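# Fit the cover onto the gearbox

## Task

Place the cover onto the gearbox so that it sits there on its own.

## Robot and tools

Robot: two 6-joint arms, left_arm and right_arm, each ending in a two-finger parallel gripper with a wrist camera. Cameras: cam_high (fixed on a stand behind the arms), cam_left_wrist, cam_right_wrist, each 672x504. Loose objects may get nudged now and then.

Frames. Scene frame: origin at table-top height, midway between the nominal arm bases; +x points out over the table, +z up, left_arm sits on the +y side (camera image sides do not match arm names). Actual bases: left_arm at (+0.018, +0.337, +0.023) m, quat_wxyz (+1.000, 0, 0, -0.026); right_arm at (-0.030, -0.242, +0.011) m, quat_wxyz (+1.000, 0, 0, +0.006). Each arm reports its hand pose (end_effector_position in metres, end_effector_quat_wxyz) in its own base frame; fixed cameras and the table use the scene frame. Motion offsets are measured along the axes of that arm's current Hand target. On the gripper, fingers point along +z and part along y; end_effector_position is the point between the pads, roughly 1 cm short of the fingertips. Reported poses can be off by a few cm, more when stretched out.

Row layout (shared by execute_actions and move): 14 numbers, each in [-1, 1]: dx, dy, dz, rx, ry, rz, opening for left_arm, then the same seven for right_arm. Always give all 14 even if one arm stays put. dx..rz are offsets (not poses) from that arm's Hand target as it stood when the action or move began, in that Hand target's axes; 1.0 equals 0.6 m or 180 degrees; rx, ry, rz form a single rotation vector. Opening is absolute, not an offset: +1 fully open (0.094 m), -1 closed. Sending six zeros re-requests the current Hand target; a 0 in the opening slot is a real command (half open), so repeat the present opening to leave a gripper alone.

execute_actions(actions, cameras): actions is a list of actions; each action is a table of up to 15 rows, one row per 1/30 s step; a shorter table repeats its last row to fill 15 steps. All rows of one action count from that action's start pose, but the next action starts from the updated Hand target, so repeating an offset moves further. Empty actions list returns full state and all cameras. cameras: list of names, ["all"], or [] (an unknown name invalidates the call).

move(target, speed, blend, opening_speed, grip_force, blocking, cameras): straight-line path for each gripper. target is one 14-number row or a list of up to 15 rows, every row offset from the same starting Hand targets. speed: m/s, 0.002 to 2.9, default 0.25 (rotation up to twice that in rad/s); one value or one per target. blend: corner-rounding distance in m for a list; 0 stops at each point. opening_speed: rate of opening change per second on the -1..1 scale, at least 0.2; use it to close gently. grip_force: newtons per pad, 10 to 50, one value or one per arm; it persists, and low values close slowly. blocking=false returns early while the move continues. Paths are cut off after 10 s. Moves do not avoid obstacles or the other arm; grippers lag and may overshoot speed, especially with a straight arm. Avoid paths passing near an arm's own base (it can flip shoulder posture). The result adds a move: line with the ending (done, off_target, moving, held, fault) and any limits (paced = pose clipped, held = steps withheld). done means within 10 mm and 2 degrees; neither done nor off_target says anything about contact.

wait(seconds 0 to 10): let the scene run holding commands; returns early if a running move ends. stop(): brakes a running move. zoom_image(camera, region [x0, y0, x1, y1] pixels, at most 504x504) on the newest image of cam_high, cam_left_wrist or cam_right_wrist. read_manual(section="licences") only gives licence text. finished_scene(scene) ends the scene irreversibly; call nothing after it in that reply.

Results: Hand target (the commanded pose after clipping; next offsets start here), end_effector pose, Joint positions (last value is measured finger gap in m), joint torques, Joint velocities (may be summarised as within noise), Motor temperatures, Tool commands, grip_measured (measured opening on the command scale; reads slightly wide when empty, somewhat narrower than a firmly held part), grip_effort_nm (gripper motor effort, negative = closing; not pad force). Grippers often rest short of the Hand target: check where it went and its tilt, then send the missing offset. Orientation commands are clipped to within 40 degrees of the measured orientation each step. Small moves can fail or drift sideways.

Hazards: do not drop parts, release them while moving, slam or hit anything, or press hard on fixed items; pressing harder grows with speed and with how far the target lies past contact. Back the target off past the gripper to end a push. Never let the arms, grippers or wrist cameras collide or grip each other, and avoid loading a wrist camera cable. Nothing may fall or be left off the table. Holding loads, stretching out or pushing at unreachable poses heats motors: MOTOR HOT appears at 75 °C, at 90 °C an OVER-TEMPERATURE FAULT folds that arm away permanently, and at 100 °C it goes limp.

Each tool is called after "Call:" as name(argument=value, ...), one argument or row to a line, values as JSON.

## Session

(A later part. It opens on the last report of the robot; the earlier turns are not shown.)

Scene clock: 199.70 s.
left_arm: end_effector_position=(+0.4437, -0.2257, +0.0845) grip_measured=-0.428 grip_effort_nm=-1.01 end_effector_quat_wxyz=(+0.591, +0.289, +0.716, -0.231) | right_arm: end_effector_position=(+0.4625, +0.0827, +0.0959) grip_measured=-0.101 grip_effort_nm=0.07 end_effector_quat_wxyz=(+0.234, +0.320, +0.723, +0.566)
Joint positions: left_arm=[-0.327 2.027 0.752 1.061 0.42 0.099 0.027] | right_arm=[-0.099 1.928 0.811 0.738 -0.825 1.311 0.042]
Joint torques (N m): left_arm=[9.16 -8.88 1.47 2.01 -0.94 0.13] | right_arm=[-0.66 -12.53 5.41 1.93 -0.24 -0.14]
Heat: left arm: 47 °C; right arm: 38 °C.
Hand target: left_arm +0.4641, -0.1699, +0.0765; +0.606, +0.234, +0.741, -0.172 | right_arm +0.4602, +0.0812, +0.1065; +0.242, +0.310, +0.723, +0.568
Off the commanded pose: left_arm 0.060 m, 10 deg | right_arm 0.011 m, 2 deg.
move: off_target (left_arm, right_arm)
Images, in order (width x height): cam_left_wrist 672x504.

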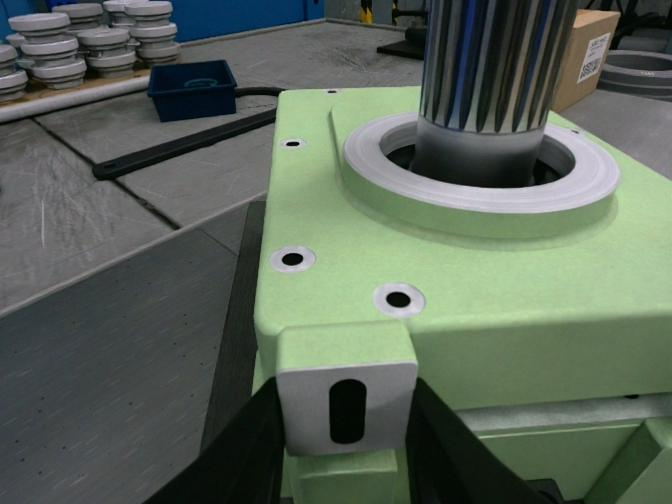

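Call:
wait(
  seconds=0.1,
  cameras=["cam_right_wrist", "cam_high"],
)

Call:
zoom_image(
  camera="cam_high",
  region=[340, 150, 490, 280],
)

Scene clock: 200.30 s.
left_arm: end_effector_position=(+0.4437, -0.2257, +0.0845) grip_measured=-0.428 grip_effort_nm=-1.01 end_effector_quat_wxyz=(+0.591, +0.289, +0.716, -0.231) | right_arm: end_effector_position=(+0.4625, +0.0827, +0.0959) grip_measured=-0.101 grip_effort_nm=0.07 end_effector_quat_wxyz=(+0.234, +0.320, +0.723, +0.566)
Joint positions: left_arm=[-0.327 2.027 0.752 1.061 0.42 0.099 0.027] | right_arm=[-0.099 1.928 0.811 0.738 -0.825 1.311 0.042]
Joint torques (N m): left_arm=[9.14 -8.77 1.47 2.04 -0.92 0.13] | right_arm=[-0.65 -12.55 5.41 1.93 -0.25 -0.14]
Heat: left arm: 47 °C; right arm: 38 °C.
Hand target: left_arm +0.4641, -0.1699, +0.0765; +0.606, +0.234, +0.741, -0.172 | right_arm +0.4602, +0.0812, +0.1065; +0.242, +0.310, +0.723, +0.568
Tool commands: left_gripper/opening=-0.6 right_gripper/opening=-0.1
Off the commanded pose: left_arm 0.060 m, 10 deg | right_arm 0.011 m, 2 deg.
wait: 0.10 s; at rest from the start
Images, in order (width x height): cam_high 672x504, cam_right_wrist 672x504.

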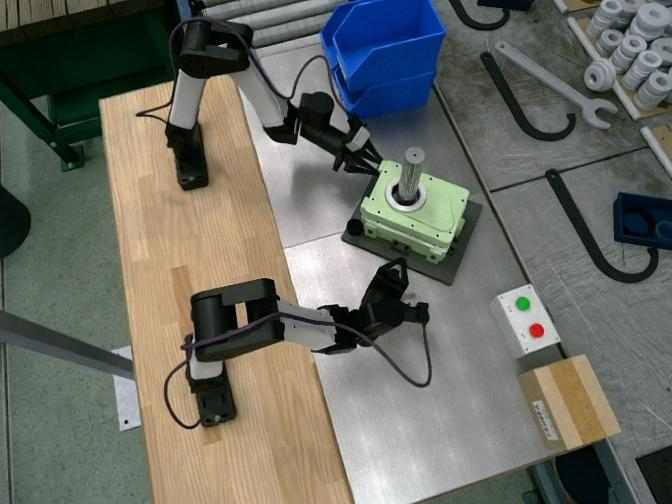

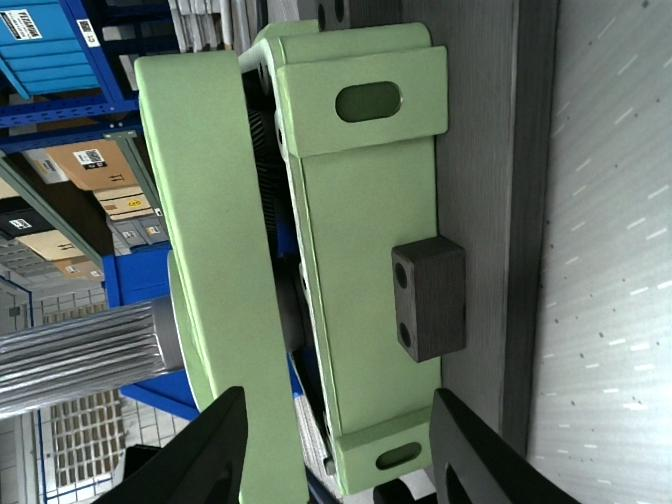

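Scaled by 3.360 from the camera's 672x504 image, which has a finer 960x720 frame.

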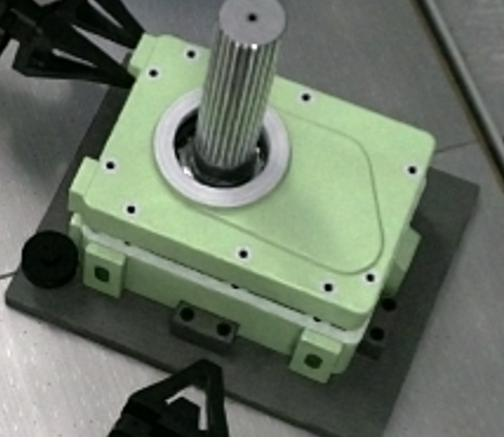

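Call:
wait(
  seconds=0.1,
  cameras=["cam_left_wrist", "cam_right_wrist"],
)

Call:
zoom_image(
  camera="cam_left_wrist",
  region=[250, 330, 672, 504],
)

Call:
zoom_image(
  camera="cam_right_wrist",
  region=[120, 10, 460, 265],
)

Call:
zoom_image(
  camera="cam_right_wrist",
  region=[120, 249, 460, 504],
)

Scene clock: 201.77 s.
left_arm: end_effector_position=(+0.4437, -0.2257, +0.0845) grip_measured=-0.428 grip_effort_nm=-1.01 end_effector_quat_wxyz=(+0.591, +0.289, +0.716, -0.231) | right_arm: end_effector_position=(+0.4625, +0.0827, +0.0959) grip_measured=-0.101 grip_effort_nm=0.07 end_effector_quat_wxyz=(+0.234, +0.320, +0.723, +0.566)
Joint positions: left_arm=[-0.327 2.027 0.752 1.061 0.42 0.099 0.027] | right_arm=[-0.099 1.928 0.811 0.738 -0.825 1.311 0.042]
Joint torques (N m): left_arm=[9.16 -8.75 1.47 2.05 -0.92 0.11] | right_arm=[-0.66 -12.55 5.39 1.93 -0.24 -0.14]
Heat: left arm: 46 °C; right arm: 38 °C.
Hand target: left_arm +0.4641, -0.1699, +0.0765; +0.606, +0.234, +0.741, -0.172 | right_arm +0.4602, +0.0812, +0.1065; +0.242, +0.310, +0.723, +0.568
Tool commands: left_gripper/opening=-0.6 right_gripper/opening=-0.1
Off the commanded pose: left_arm 0.060 m, 10 deg | right_arm 0.011 m, 2 deg.
wait: 0.10 s; at rest from the start
Images, in order (width x height): cam_left_wrist 672x504, cam_right_wrist 672x504.

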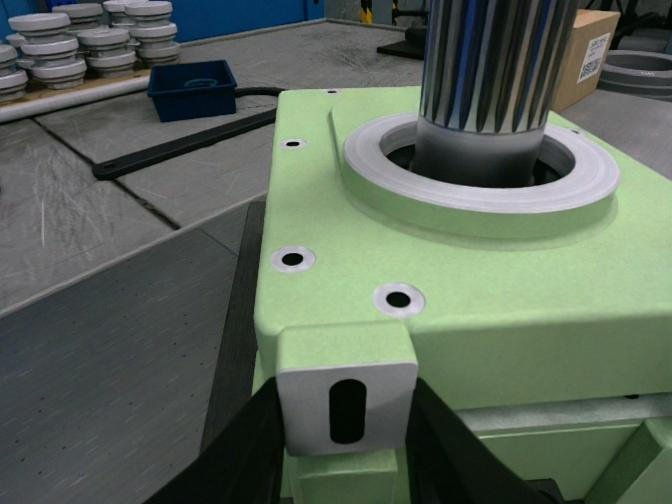

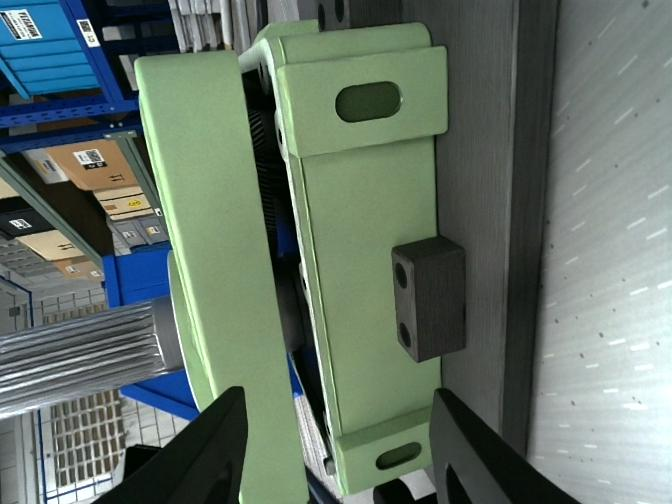

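Scaled by 1.194 from the camera's 672x504 image, which has a finer 960x720 frame.

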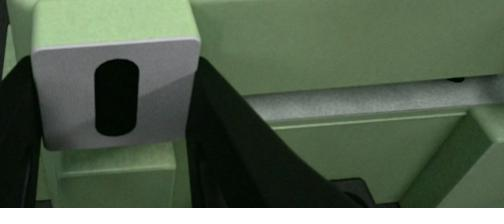

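Scaled by 1.482 from the camera's 672x504 image, which has a finer 960x720 frame.

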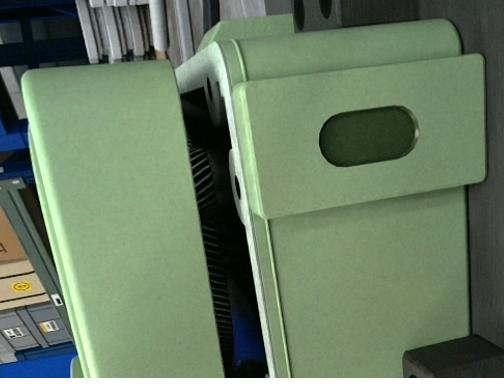

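Scaled by 1.482 from the camera's 672x504 image, which has a finer 960x720 frame.

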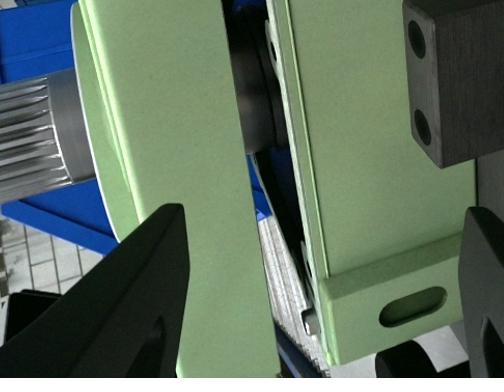

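Call:
zoom_image(
  camera="cam_left_wrist",
  region=[400, 340, 672, 480],
)

Call:
zoom_image(
  camera="cam_left_wrist",
  region=[230, 300, 430, 504],
)

Scaled by 1.853 from the camera's 672x504 image, which has a finer 960x720 frame.

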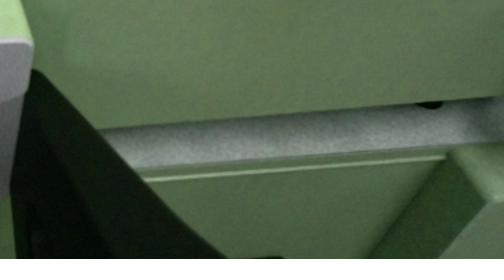

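Scaled by 2.471 from the camera's 672x504 image, which has a finer 960x720 frame.

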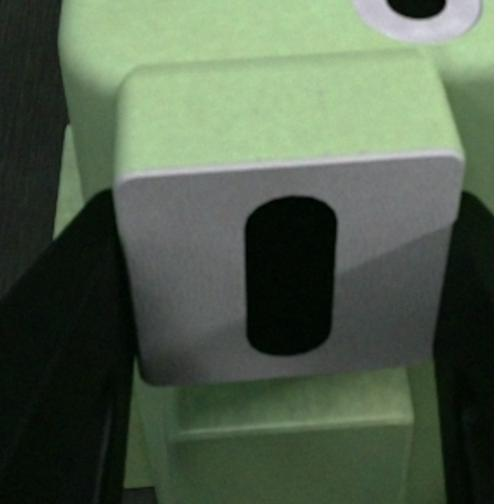

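Call:
wait(
  seconds=0.1,
  cameras=["cam_high"],
)

Call:
zoom_image(
  camera="cam_high",
  region=[340, 195, 490, 285],
)

Call:
zoom_image(
  camera="cam_high",
  region=[400, 165, 490, 255],
)

Scene clock: 213.80 s.
left_arm: end_effector_position=(+0.4437, -0.2257, +0.0845) grip_measured=-0.428 grip_effort_nm=-1.01 end_effector_quat_wxyz=(+0.591, +0.289, +0.716, -0.231) | right_arm: end_effector_position=(+0.4625, +0.0827, +0.0959) grip_measured=-0.101 grip_effort_nm=0.07 end_effector_quat_wxyz=(+0.234, +0.320, +0.723, +0.566)
Joint positions: left_arm=[-0.327 2.027 0.752 1.061 0.42 0.099 0.027] | right_arm=[-0.099 1.928 0.811 0.738 -0.825 1.311 0.042]
Joint torques (N m): left_arm=[9.14 -8.79 1.44 2.03 -0.92 0.12] | right_arm=[-0.65 -12.52 5.39 1.93 -0.25 -0.14]
Heat: left arm: 46 °C; right arm: 38 °C.
Hand target: left_arm +0.4641, -0.1699, +0.0765; +0.606, +0.234, +0.741, -0.172 | right_arm +0.4602, +0.0812, +0.1065; +0.242, +0.310, +0.723, +0.568
Tool commands: left_gripper/opening=-0.6 right_gripper/opening=-0.1
Off the commanded pose: left_arm 0.060 m, 10 deg | right_arm 0.011 m, 2 deg.
wait: 0.10 s; at rest from the start
Images, in order (width x height): cam_high 672x504.

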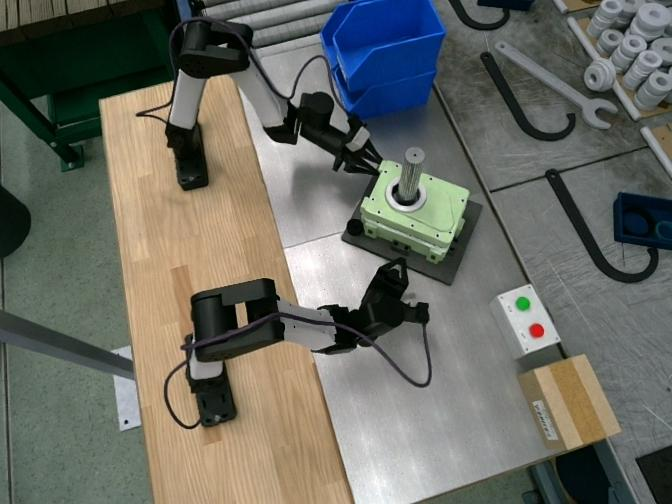

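Scaled by 3.360 from the camera's 672x504 image, which has a finer 960x720 frame.

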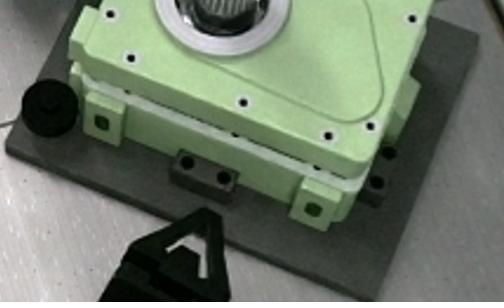

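Scaled by 5.600 from the camera's 672x504 image, which has a finer 960x720 frame.

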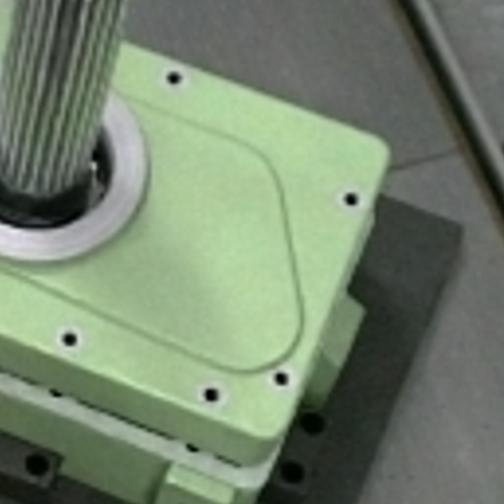

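Call:
move(
  target=[-0.012, -0.047, 0.057, 0, -0.012, 0, -0.6, 0, 0, 0, 0, 0, 0, -0.1],
  speed=0.08,
  cameras=["cam_left_wrist", "cam_right_wrist"],
)

Scene clock: 219.63 s.
left_arm: end_effector_position=(+0.4535, -0.2245, +0.0810) grip_measured=-0.428 grip_effort_nm=-1.01 end_effector_quat_wxyz=(+0.610, +0.273, +0.710, -0.223) | right_arm: end_effector_position=(+0.4625, +0.0827, +0.0959) grip_measured=-0.101 grip_effort_nm=0.07 end_effector_quat_wxyz=(+0.234, +0.320, +0.723, +0.566)
Joint positions: left_arm=[-0.331 2.088 0.77 1.148 0.383 0.08 0.027] | right_arm=[-0.099 1.928 0.811 0.738 -0.825 1.311 0.042]
Joint torques (N m): left_arm=[-0.38 -6.42 8.81 1.63 -1.5 -0.04] | right_arm=[-0.65 -12.56 5.38 1.93 -0.24 -0.13]
Heat: left arm: 45 °C; right arm: 38 °C.
Hand target: left_arm +0.4775, -0.2127, +0.0758; +0.620, +0.231, +0.729, -0.176 | right_arm +0.4602, +0.0812, +0.1065; +0.242, +0.310, +0.723, +0.568
Off the commanded pose: left_arm 0.027 m, 8 deg | right_arm 0.011 m, 2 deg.
move: off_target (left_arm, right_arm)
Images, in order (width x height): cam_left_wrist 672x504, cam_right_wrist 672x504.

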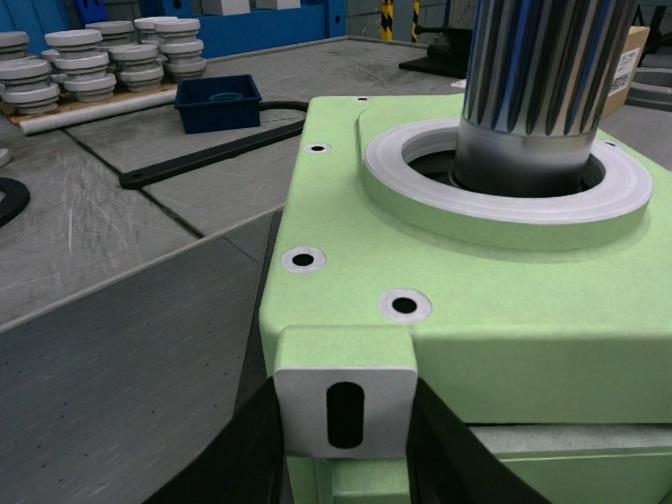

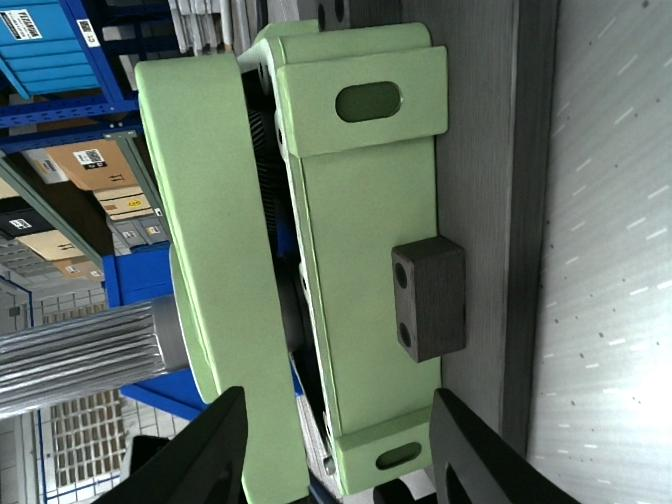

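Call:
zoom_image(
  camera="cam_left_wrist",
  region=[230, 300, 480, 504],
)

Call:
zoom_image(
  camera="cam_right_wrist",
  region=[120, 10, 460, 265],
)

Call:
wait(
  seconds=0.1,
  cameras=["cam_high"],
)

Call:
zoom_image(
  camera="cam_high",
  region=[340, 150, 490, 285],
)

Scaled by 2.016 from the camera's 672x504 image, which has a finer 960x720 frame.

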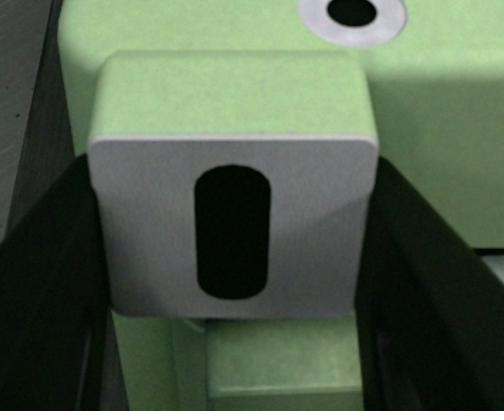

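Scaled by 1.482 from the camera's 672x504 image, which has a finer 960x720 frame.

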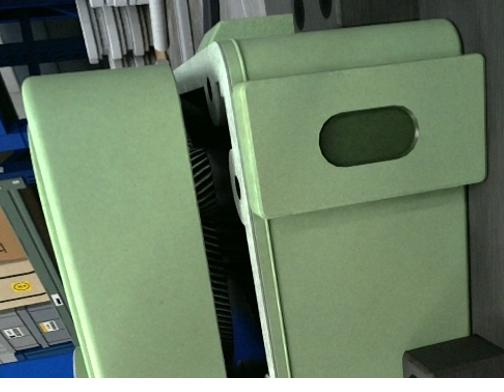

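Scene clock: 220.83 s.
left_arm: end_effector_position=(+0.4535, -0.2245, +0.0810) grip_measured=-0.428 grip_effort_nm=-1.01 end_effector_quat_wxyz=(+0.610, +0.273, +0.710, -0.223) | right_arm: end_effector_position=(+0.4625, +0.0827, +0.0959) grip_measured=-0.101 grip_effort_nm=0.07 end_effector_quat_wxyz=(+0.234, +0.320, +0.723, +0.566)
Joint positions: left_arm=[-0.331 2.088 0.77 1.148 0.383 0.08 0.027] | right_arm=[-0.099 1.928 0.811 0.738 -0.825 1.311 0.042]
Joint torques (N m): left_arm=[-0.4 -6.41 8.72 1.65 -1.5 -0.04] | right_arm=[-0.69 -12.53 5.41 1.92 -0.25 -0.14]
Heat: left arm: 45 °C; right arm: 38 °C.
Hand target: left_arm +0.4775, -0.2127, +0.0758; +0.619, +0.231, +0.729, -0.176 | right_arm +0.4602, +0.0812, +0.1065; +0.242, +0.310, +0.723, +0.568
Tool commands: left_gripper/opening=-0.6 right_gripper/opening=-0.1
Off the commanded pose: left_arm 0.027 m, 8 deg | right_arm 0.011 m, 2 deg.
wait: 0.10 s; at rest from the start
Images, in order (width x height): cam_high 672x504.

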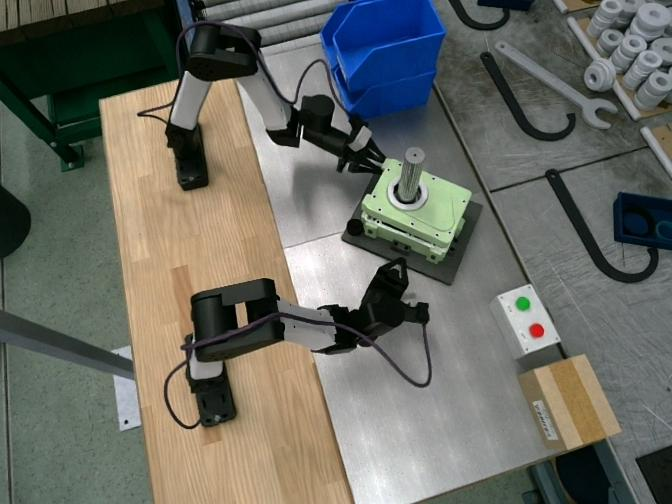

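Scaled by 3.360 from the camera's 672x504 image, which has a finer 960x720 frame.

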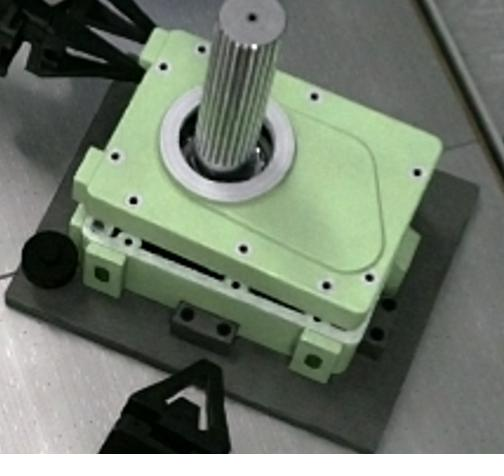

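Call:
move(
  target=[0.0016, -0.0486, -0.0178, 0, 0, 0, -0.6, 0, 0, 0, 0, 0, 0, -0.1],
  speed=0.08,
  cameras=["cam_left_wrist", "cam_high"],
)

Call:
zoom_image(
  camera="cam_high",
  region=[340, 150, 490, 285],
)

Scene clock: 228.07 s.
left_arm: end_effector_position=(+0.4469, -0.2291, +0.0803) grip_measured=-0.428 grip_effort_nm=-1.01 end_effector_quat_wxyz=(+0.622, +0.249, +0.714, -0.203) | right_arm: end_effector_position=(+0.4625, +0.0827, +0.0959) grip_measured=-0.101 grip_effort_nm=0.07 end_effector_quat_wxyz=(+0.234, +0.320, +0.723, +0.566)
Joint positions: left_arm=[-0.382 2.088 0.73 1.209 0.266 0.06 0.027] | right_arm=[-0.099 1.928 0.811 0.738 -0.825 1.311 0.042]
Joint torques (N m): left_arm=[-3.1 -8.49 6.31 1.48 -1.07 0.04] | right_arm=[-0.66 -12.53 5.41 1.93 -0.24 -0.13]
Heat: left arm: 45 °C; right arm: 38 °C.
Hand target: left_arm +0.4524, -0.2310, +0.0757; +0.619, +0.231, +0.729, -0.176 | right_arm +0.4602, +0.0812, +0.1065; +0.242, +0.310, +0.723, +0.568
Off the commanded pose: left_arm 0.007 m, 4 deg | right_arm 0.011 m, 2 deg.
move: off_target (left_arm, right_arm)
Images, in order (width x height): cam_high 672x504, cam_left_wrist 672x504.

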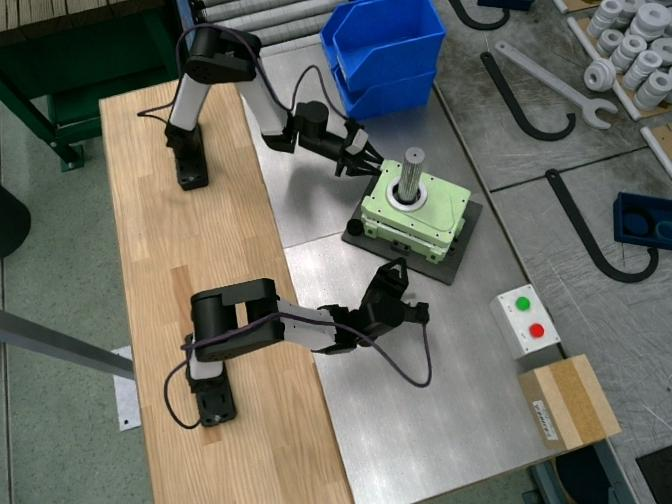

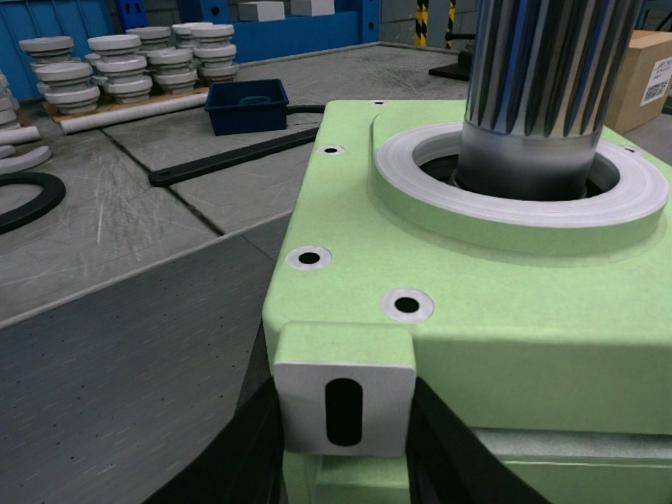

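Scaled by 3.360 from the camera's 672x504 image, which has a finer 960x720 frame.

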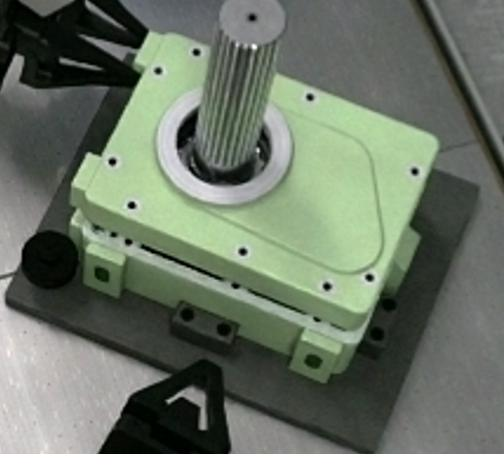

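Call:
zoom_image(
  camera="cam_left_wrist",
  region=[250, 340, 672, 504],
)

Call:
wait(
  seconds=0.1,
  cameras=["cam_right_wrist"],
)

Call:
zoom_image(
  camera="cam_right_wrist",
  region=[120, 10, 460, 265],
)

Call:
zoom_image(
  camera="cam_right_wrist",
  region=[120, 249, 460, 504],
)

Scaled by 1.194 from the camera's 672x504 image, which has a finer 960x720 frame.

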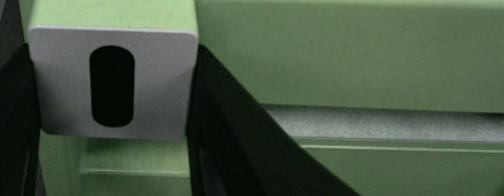

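Scene clock: 230.00 s.
left_arm: end_effector_position=(+0.4469, -0.2291, +0.0803) grip_measured=-0.428 grip_effort_nm=-1.01 end_effector_quat_wxyz=(+0.622, +0.249, +0.714, -0.203) | right_arm: end_effector_position=(+0.4625, +0.0827, +0.0959) grip_measured=-0.101 grip_effort_nm=0.07 end_effector_quat_wxyz=(+0.234, +0.320, +0.723, +0.566)
Joint positions: left_arm=[-0.382 2.088 0.73 1.209 0.266 0.06 0.027] | right_arm=[-0.099 1.928 0.811 0.738 -0.825 1.311 0.042]
Joint torques (N m): left_arm=[-3.11 -8.47 6.27 1.48 -1.1 0.05] | right_arm=[-0.66 -12.53 5.39 1.92 -0.25 -0.15]
Heat: left arm: 45 °C; right arm: 38 °C.
Hand target: left_arm +0.4524, -0.2310, +0.0757; +0.619, +0.231, +0.729, -0.176 | right_arm +0.4602, +0.0812, +0.1065; +0.242, +0.310, +0.723, +0.568
Tool commands: left_gripper/opening=-0.6 right_gripper/opening=-0.1
Off the commanded pose: left_arm 0.007 m, 4 deg | right_arm 0.011 m, 2 deg.
wait: 0.10 s; at rest from the start
Images, in order (width x height): cam_right_wrist 672x504.

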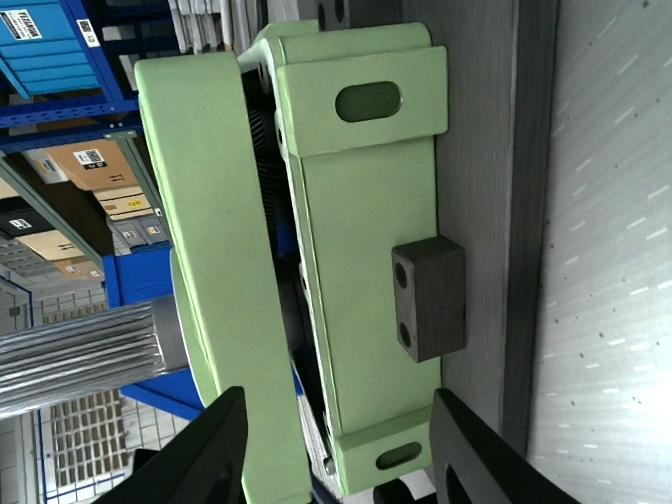

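Scaled by 1.482 from the camera's 672x504 image, which has a finer 960x720 frame.

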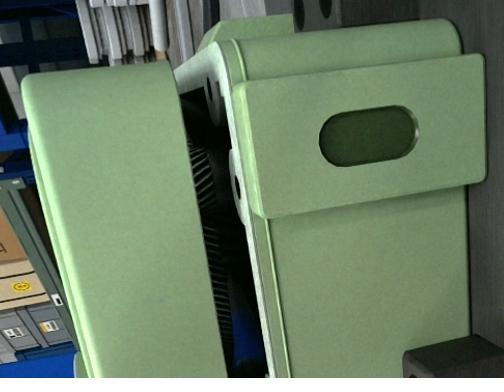

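Scaled by 1.482 from the camera's 672x504 image, which has a finer 960x720 frame.

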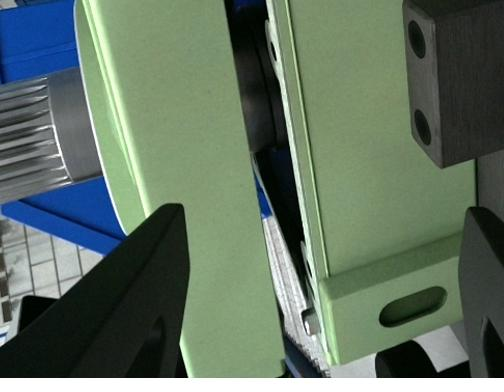

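Call:
wait(
  seconds=0.1,
  cameras=["cam_high"],
)

Call:
zoom_image(
  camera="cam_high",
  region=[355, 200, 410, 240],
)

Call:
zoom_image(
  camera="cam_high",
  region=[405, 220, 460, 260],
)

Scene clock: 232.93 s.
left_arm: end_effector_position=(+0.4469, -0.2291, +0.0803) grip_measured=-0.428 grip_effort_nm=-1.01 end_effector_quat_wxyz=(+0.622, +0.249, +0.714, -0.203) | right_arm: end_effector_position=(+0.4625, +0.0827, +0.0959) grip_measured=-0.101 grip_effort_nm=0.07 end_effector_quat_wxyz=(+0.234, +0.320, +0.723, +0.566)
Joint positions: left_arm=[-0.382 2.088 0.73 1.209 0.266 0.06 0.027] | right_arm=[-0.099 1.928 0.811 0.738 -0.825 1.311 0.042]
Joint torques (N m): left_arm=[-3.11 -8.49 6.28 1.48 -1.09 0.03] | right_arm=[-0.66 -12.53 5.39 1.93 -0.25 -0.14]
Heat: left arm: 45 °C; right arm: 38 °C.
Hand target: left_arm +0.4524, -0.2310, +0.0757; +0.619, +0.231, +0.729, -0.176 | right_arm +0.4602, +0.0812, +0.1065; +0.242, +0.310, +0.723, +0.568
Tool commands: left_gripper/opening=-0.6 right_gripper/opening=-0.1
Off the commanded pose: left_arm 0.007 m, 4 deg | right_arm 0.011 m, 2 deg.
wait: 0.10 s; at rest from the start
Images, in order (width x height): cam_high 672x504.

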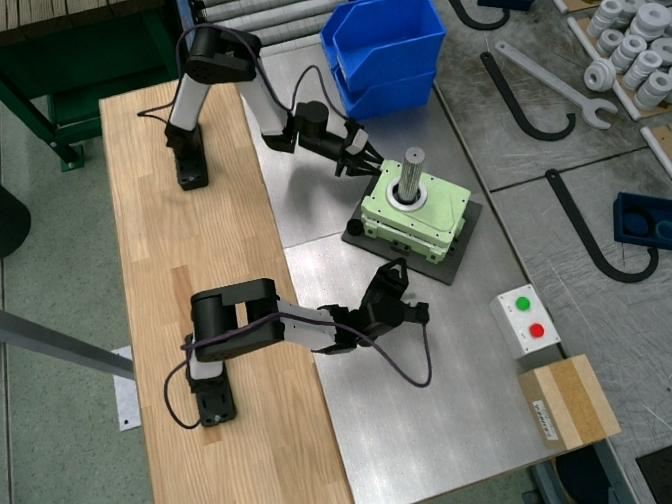

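Scaled by 9.164 from the camera's 672x504 image, which has a finer 960x720 frame.

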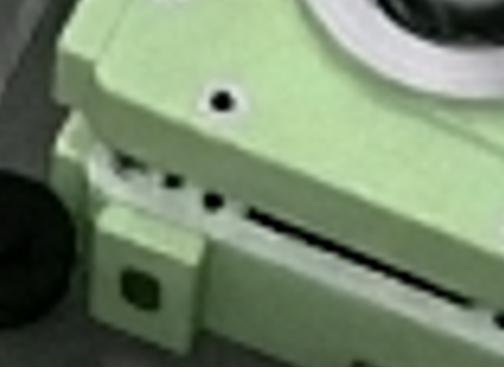

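Scaled by 9.164 from the camera's 672x504 image, which has a finer 960x720 frame.

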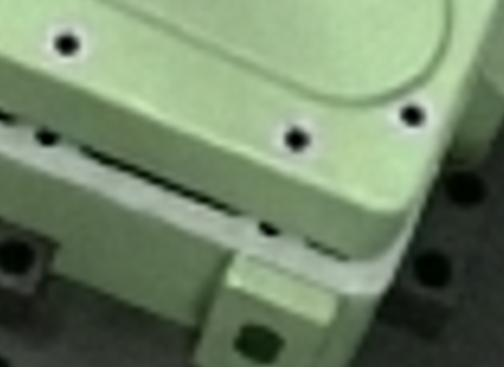

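Call:
move(
  target=[0.0292, -0.015, 0.0241, -0.005, 0, 0, -0.6, 0, 0, 0, 0, 0, 0, -0.1],
  speed=0.06,
  cameras=["cam_left_wrist", "cam_right_wrist"],
)

Scene clock: 238.57 s.
left_arm: end_effector_position=(+0.4522, -0.2270, +0.0791) grip_measured=-0.428 grip_effort_nm=-1.01 end_effector_quat_wxyz=(+0.649, +0.222, +0.705, -0.181) | right_arm: end_effector_position=(+0.4625, +0.0827, +0.0959) grip_measured=-0.101 grip_effort_nm=0.07 end_effector_quat_wxyz=(+0.234, +0.320, +0.723, +0.566)
Joint positions: left_arm=[-0.407 2.146 0.73 1.321 0.169 0.049 0.027] | right_arm=[-0.099 1.928 0.811 0.738 -0.825 1.311 0.042]
Joint torques (N m): left_arm=[-4.51 -5.55 8.92 1.04 -0.65 0.12] | right_arm=[-0.65 -12.55 5.41 1.93 -0.25 -0.14]
Heat: left arm: 44 °C; right arm: 38 °C.
Hand target: left_arm +0.4571, -0.2443, +0.0557; +0.621, +0.226, +0.731, -0.170 | right_arm +0.4602, +0.0812, +0.1065; +0.242, +0.310, +0.723, +0.568
Off the commanded pose: left_arm 0.029 m, 4 deg | right_arm 0.011 m, 2 deg.
move: off_target (left_arm, right_arm)
Images, in order (width x height): cam_left_wrist 672x504, cam_right_wrist 672x504.

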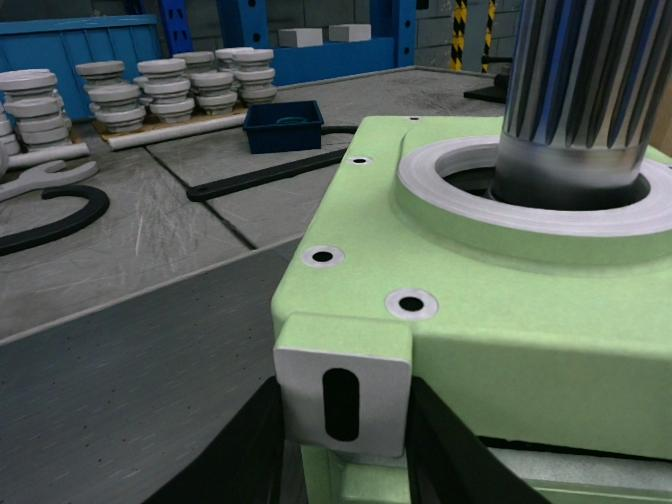

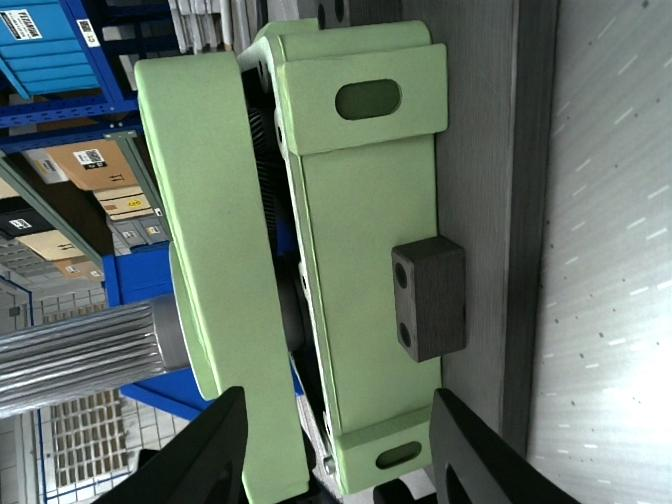

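Call:
wait(
  seconds=0.1,
  cameras=["cam_high"],
)

Call:
zoom_image(
  camera="cam_high",
  region=[340, 150, 490, 285],
)

Call:
zoom_image(
  camera="cam_high",
  region=[380, 170, 440, 220],
)

Scene clock: 239.13 s.
left_arm: end_effector_position=(+0.4522, -0.2270, +0.0791) grip_measured=-0.428 grip_effort_nm=-1.01 end_effector_quat_wxyz=(+0.649, +0.222, +0.705, -0.181) | right_arm: end_effector_position=(+0.4625, +0.0827, +0.0959) grip_measured=-0.101 grip_effort_nm=0.07 end_effector_quat_wxyz=(+0.234, +0.320, +0.723, +0.566)
Joint positions: left_arm=[-0.407 2.146 0.73 1.321 0.169 0.049 0.027] | right_arm=[-0.099 1.928 0.811 0.738 -0.825 1.311 0.042]
Joint torques (N m): left_arm=[-4.51 -5.55 8.88 1.04 -0.65 0.13] | right_arm=[-0.64 -12.53 5.35 1.93 -0.24 -0.14]
Heat: left arm: 44 °C; right arm: 38 °C.
Hand target: left_arm +0.4571, -0.2443, +0.0557; +0.621, +0.226, +0.731, -0.170 | right_arm +0.4602, +0.0812, +0.1065; +0.242, +0.310, +0.723, +0.568
Tool commands: left_gripper/opening=-0.6 right_gripper/opening=-0.1
Off the commanded pose: left_arm 0.029 m, 4 deg | right_arm 0.011 m, 2 deg.
wait: 0.10 s; at rest from the start
Images, in order (width x height): cam_high 672x504.

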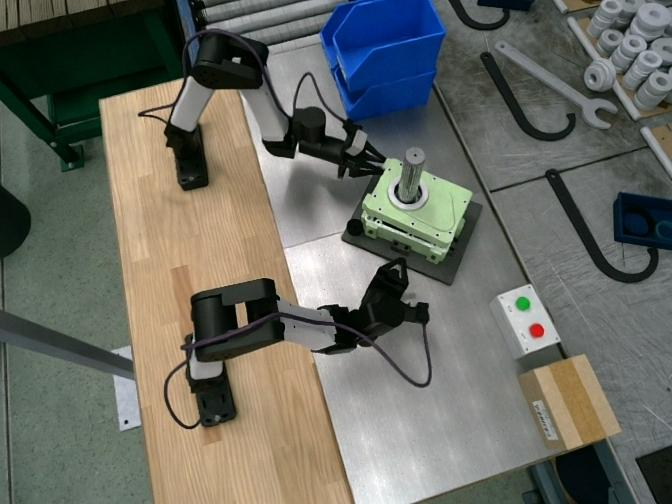

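Scaled by 3.360 from the camera's 672x504 image, which has a finer 960x720 frame.

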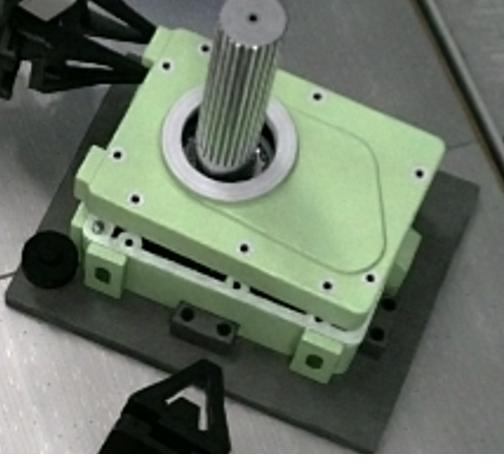

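Scaled by 8.400 from the camera's 672x504 image, which has a finer 960x720 frame.

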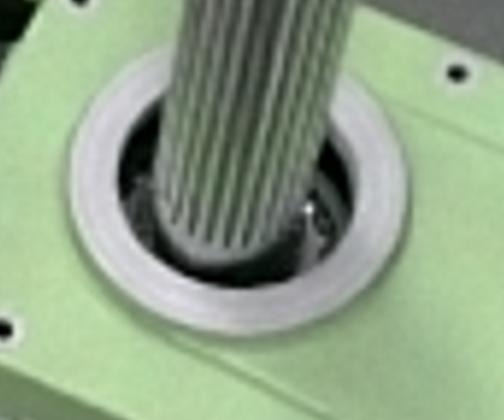

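Call:
move(
  target=[-0.0007, -0.058, -0.0065, 0.0647, 0, 0, -0.6, 0, 0, 0, 0, 0, 0, -0.1],
  speed=0.06,
  cameras=["cam_left_wrist", "cam_high"],
)

Call:
zoom_image(
  camera="cam_high",
  region=[340, 150, 490, 285],
)

Scene clock: 244.23 s.
left_arm: end_effector_position=(+0.4505, -0.2289, +0.0793) grip_measured=-0.428 grip_effort_nm=-1.01 end_effector_quat_wxyz=(+0.646, +0.229, +0.703, -0.191) | right_arm: end_effector_position=(+0.4625, +0.0827, +0.0959) grip_measured=-0.101 grip_effort_nm=0.07 end_effector_quat_wxyz=(+0.234, +0.320, +0.723, +0.566)
Joint positions: left_arm=[-0.402 2.146 0.73 1.322 0.2 0.046 0.027] | right_arm=[-0.099 1.928 0.811 0.738 -0.825 1.311 0.042]
Joint torques (N m): left_arm=[-4.78 -6.5 7.56 0.97 1.28 0.09] | right_arm=[-0.68 -12.56 5.39 1.92 -0.25 -0.13]
Heat: left arm: 44 °C; right arm: 38 °C.
Hand target: left_arm +0.4350, -0.2715, +0.0557; +0.595, +0.288, +0.710, -0.244 | right_arm +0.4602, +0.0812, +0.1065; +0.242, +0.310, +0.723, +0.568
Off the commanded pose: left_arm 0.051 m, 11 deg | right_arm 0.011 m, 2 deg.
move: off_target (left_arm, right_arm)
Images, in order (width x height): cam_high 672x504, cam_left_wrist 672x504.

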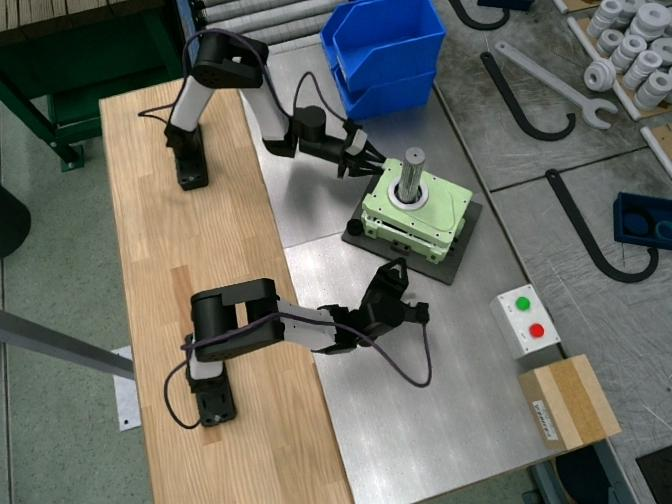

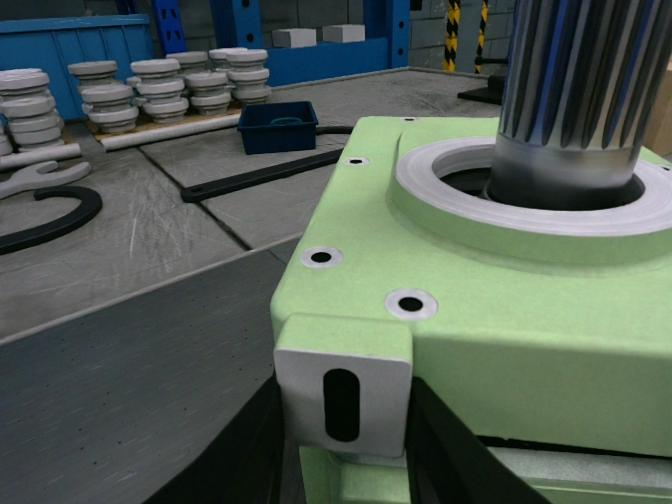

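Scaled by 3.360 from the camera's 672x504 image, which has a finer 960x720 frame.

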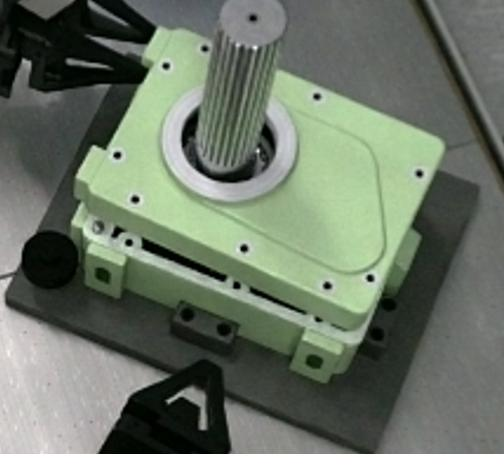

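Call:
move(
  target=[-0.0004, -0.0348, 0.0032, 0.04, 0, 0, -0.6, 0, 0, 0, 0, 0, 0, -0.1],
  speed=0.06,
  cameras=["cam_left_wrist", "cam_high"],
)

Call:
zoom_image(
  camera="cam_high",
  region=[340, 150, 490, 285],
)

Scene clock: 246.33 s.
left_arm: end_effector_position=(+0.4493, -0.2297, +0.0793) grip_measured=-0.428 grip_effort_nm=-1.01 end_effector_quat_wxyz=(+0.643, +0.234, +0.701, -0.200) | right_arm: end_effector_position=(+0.4625, +0.0827, +0.0959) grip_measured=-0.101 grip_effort_nm=0.07 end_effector_quat_wxyz=(+0.234, +0.320, +0.723, +0.566)
Joint positions: left_arm=[-0.394 2.146 0.73 1.32 0.229 0.043 0.027] | right_arm=[-0.099 1.928 0.811 0.738 -0.825 1.311 0.042]
Joint torques (N m): left_arm=[-5.41 -6.58 7.28 0.99 2.27 0.11] | right_arm=[-0.66 -12.53 5.39 1.93 -0.24 -0.14]
Heat: left arm: 43 °C; right arm: 38 °C.
Hand target: left_arm +0.4218, -0.2877, +0.0557; +0.576, +0.325, +0.693, -0.288 | right_arm +0.4602, +0.0812, +0.1065; +0.242, +0.310, +0.723, +0.568
Off the commanded pose: left_arm 0.068 m, 16 deg | right_arm 0.011 m, 2 deg.
move: off_target (left_arm, right_arm)
Images, in order (width x height): cam_high 672x504, cam_left_wrist 672x504.

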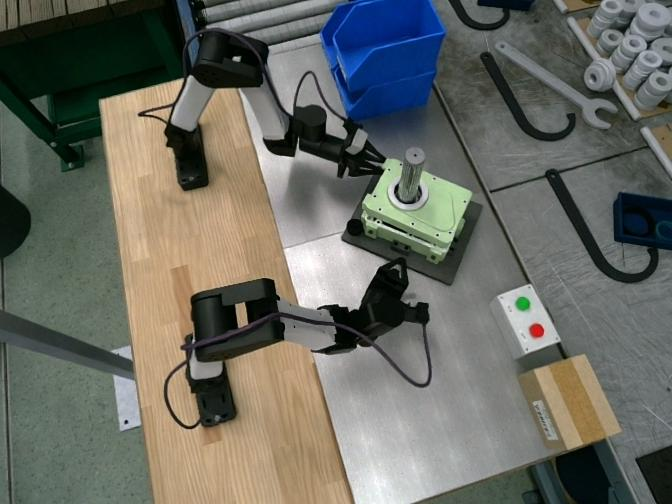

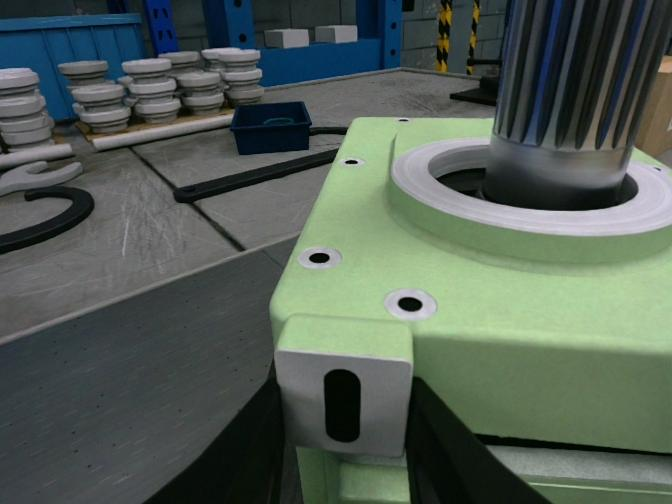

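Scaled by 3.360 from the camera's 672x504 image, which has a finer 960x720 frame.

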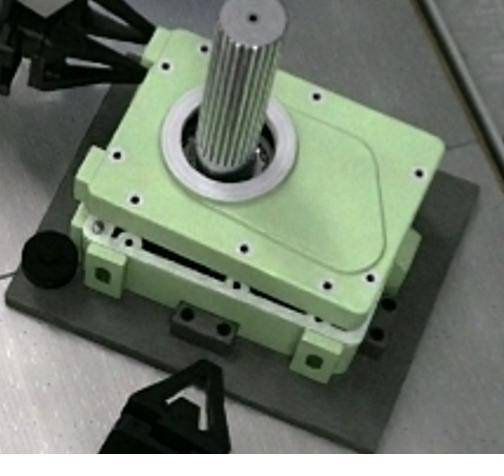

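Call:
move(
  target=[0, -0.048, 0.005, 0.025, 0, 0, -0.6, 0, 0, 0, 0, 0, 0, -0.1],
  speed=0.06,
  cameras=["cam_left_wrist", "cam_high"],
)

Call:
zoom_image(
  camera="cam_high",
  region=[340, 150, 490, 285],
)

Scene clock: 248.20 s.
left_arm: end_effector_position=(+0.4489, -0.2303, +0.0793) grip_measured=-0.428 grip_effort_nm=-1.01 end_effector_quat_wxyz=(+0.643, +0.235, +0.701, -0.203) | right_arm: end_effector_position=(+0.4625, +0.0827, +0.0959) grip_measured=-0.101 grip_effort_nm=0.07 end_effector_quat_wxyz=(+0.234, +0.320, +0.723, +0.566)
Joint positions: left_arm=[-0.394 2.146 0.73 1.32 0.234 0.041 0.027] | right_arm=[-0.099 1.928 0.811 0.738 -0.825 1.311 0.042]
Joint torques (N m): left_arm=[-8.96 -7.57 4.86 1.1 2.69 0.07] | right_arm=[-0.68 -12.56 5.38 1.93 -0.24 -0.14]
Heat: left arm: 43 °C; right arm: 38 °C.
Hand target: left_arm +0.4012, -0.3080, +0.0558; +0.563, +0.347, +0.681, -0.315 | right_arm +0.4602, +0.0812, +0.1065; +0.242, +0.310, +0.723, +0.568
Off the commanded pose: left_arm 0.094 m, 20 deg | right_arm 0.011 m, 2 deg.
move: off_target (left_arm, right_arm)
Images, in order (width x height): cam_high 672x504, cam_left_wrist 672x504.

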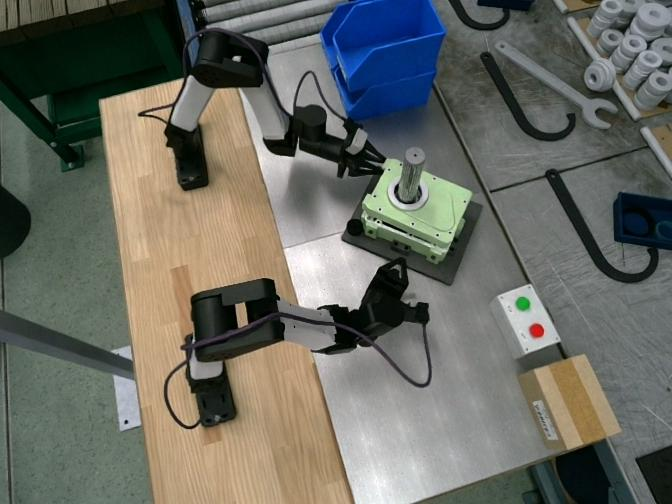

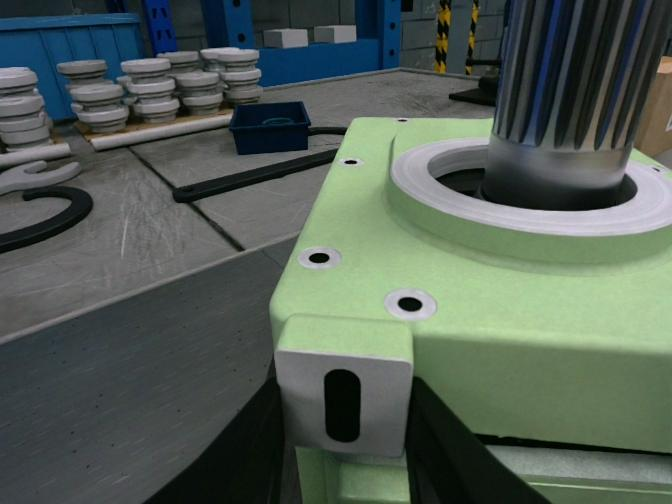

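Scaled by 3.360 from the camera's 672x504 image, which has a finer 960x720 frame.

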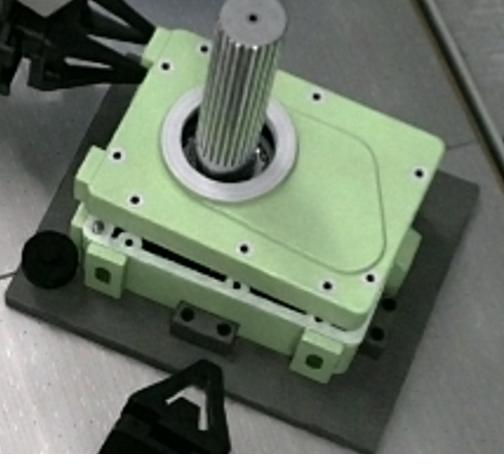

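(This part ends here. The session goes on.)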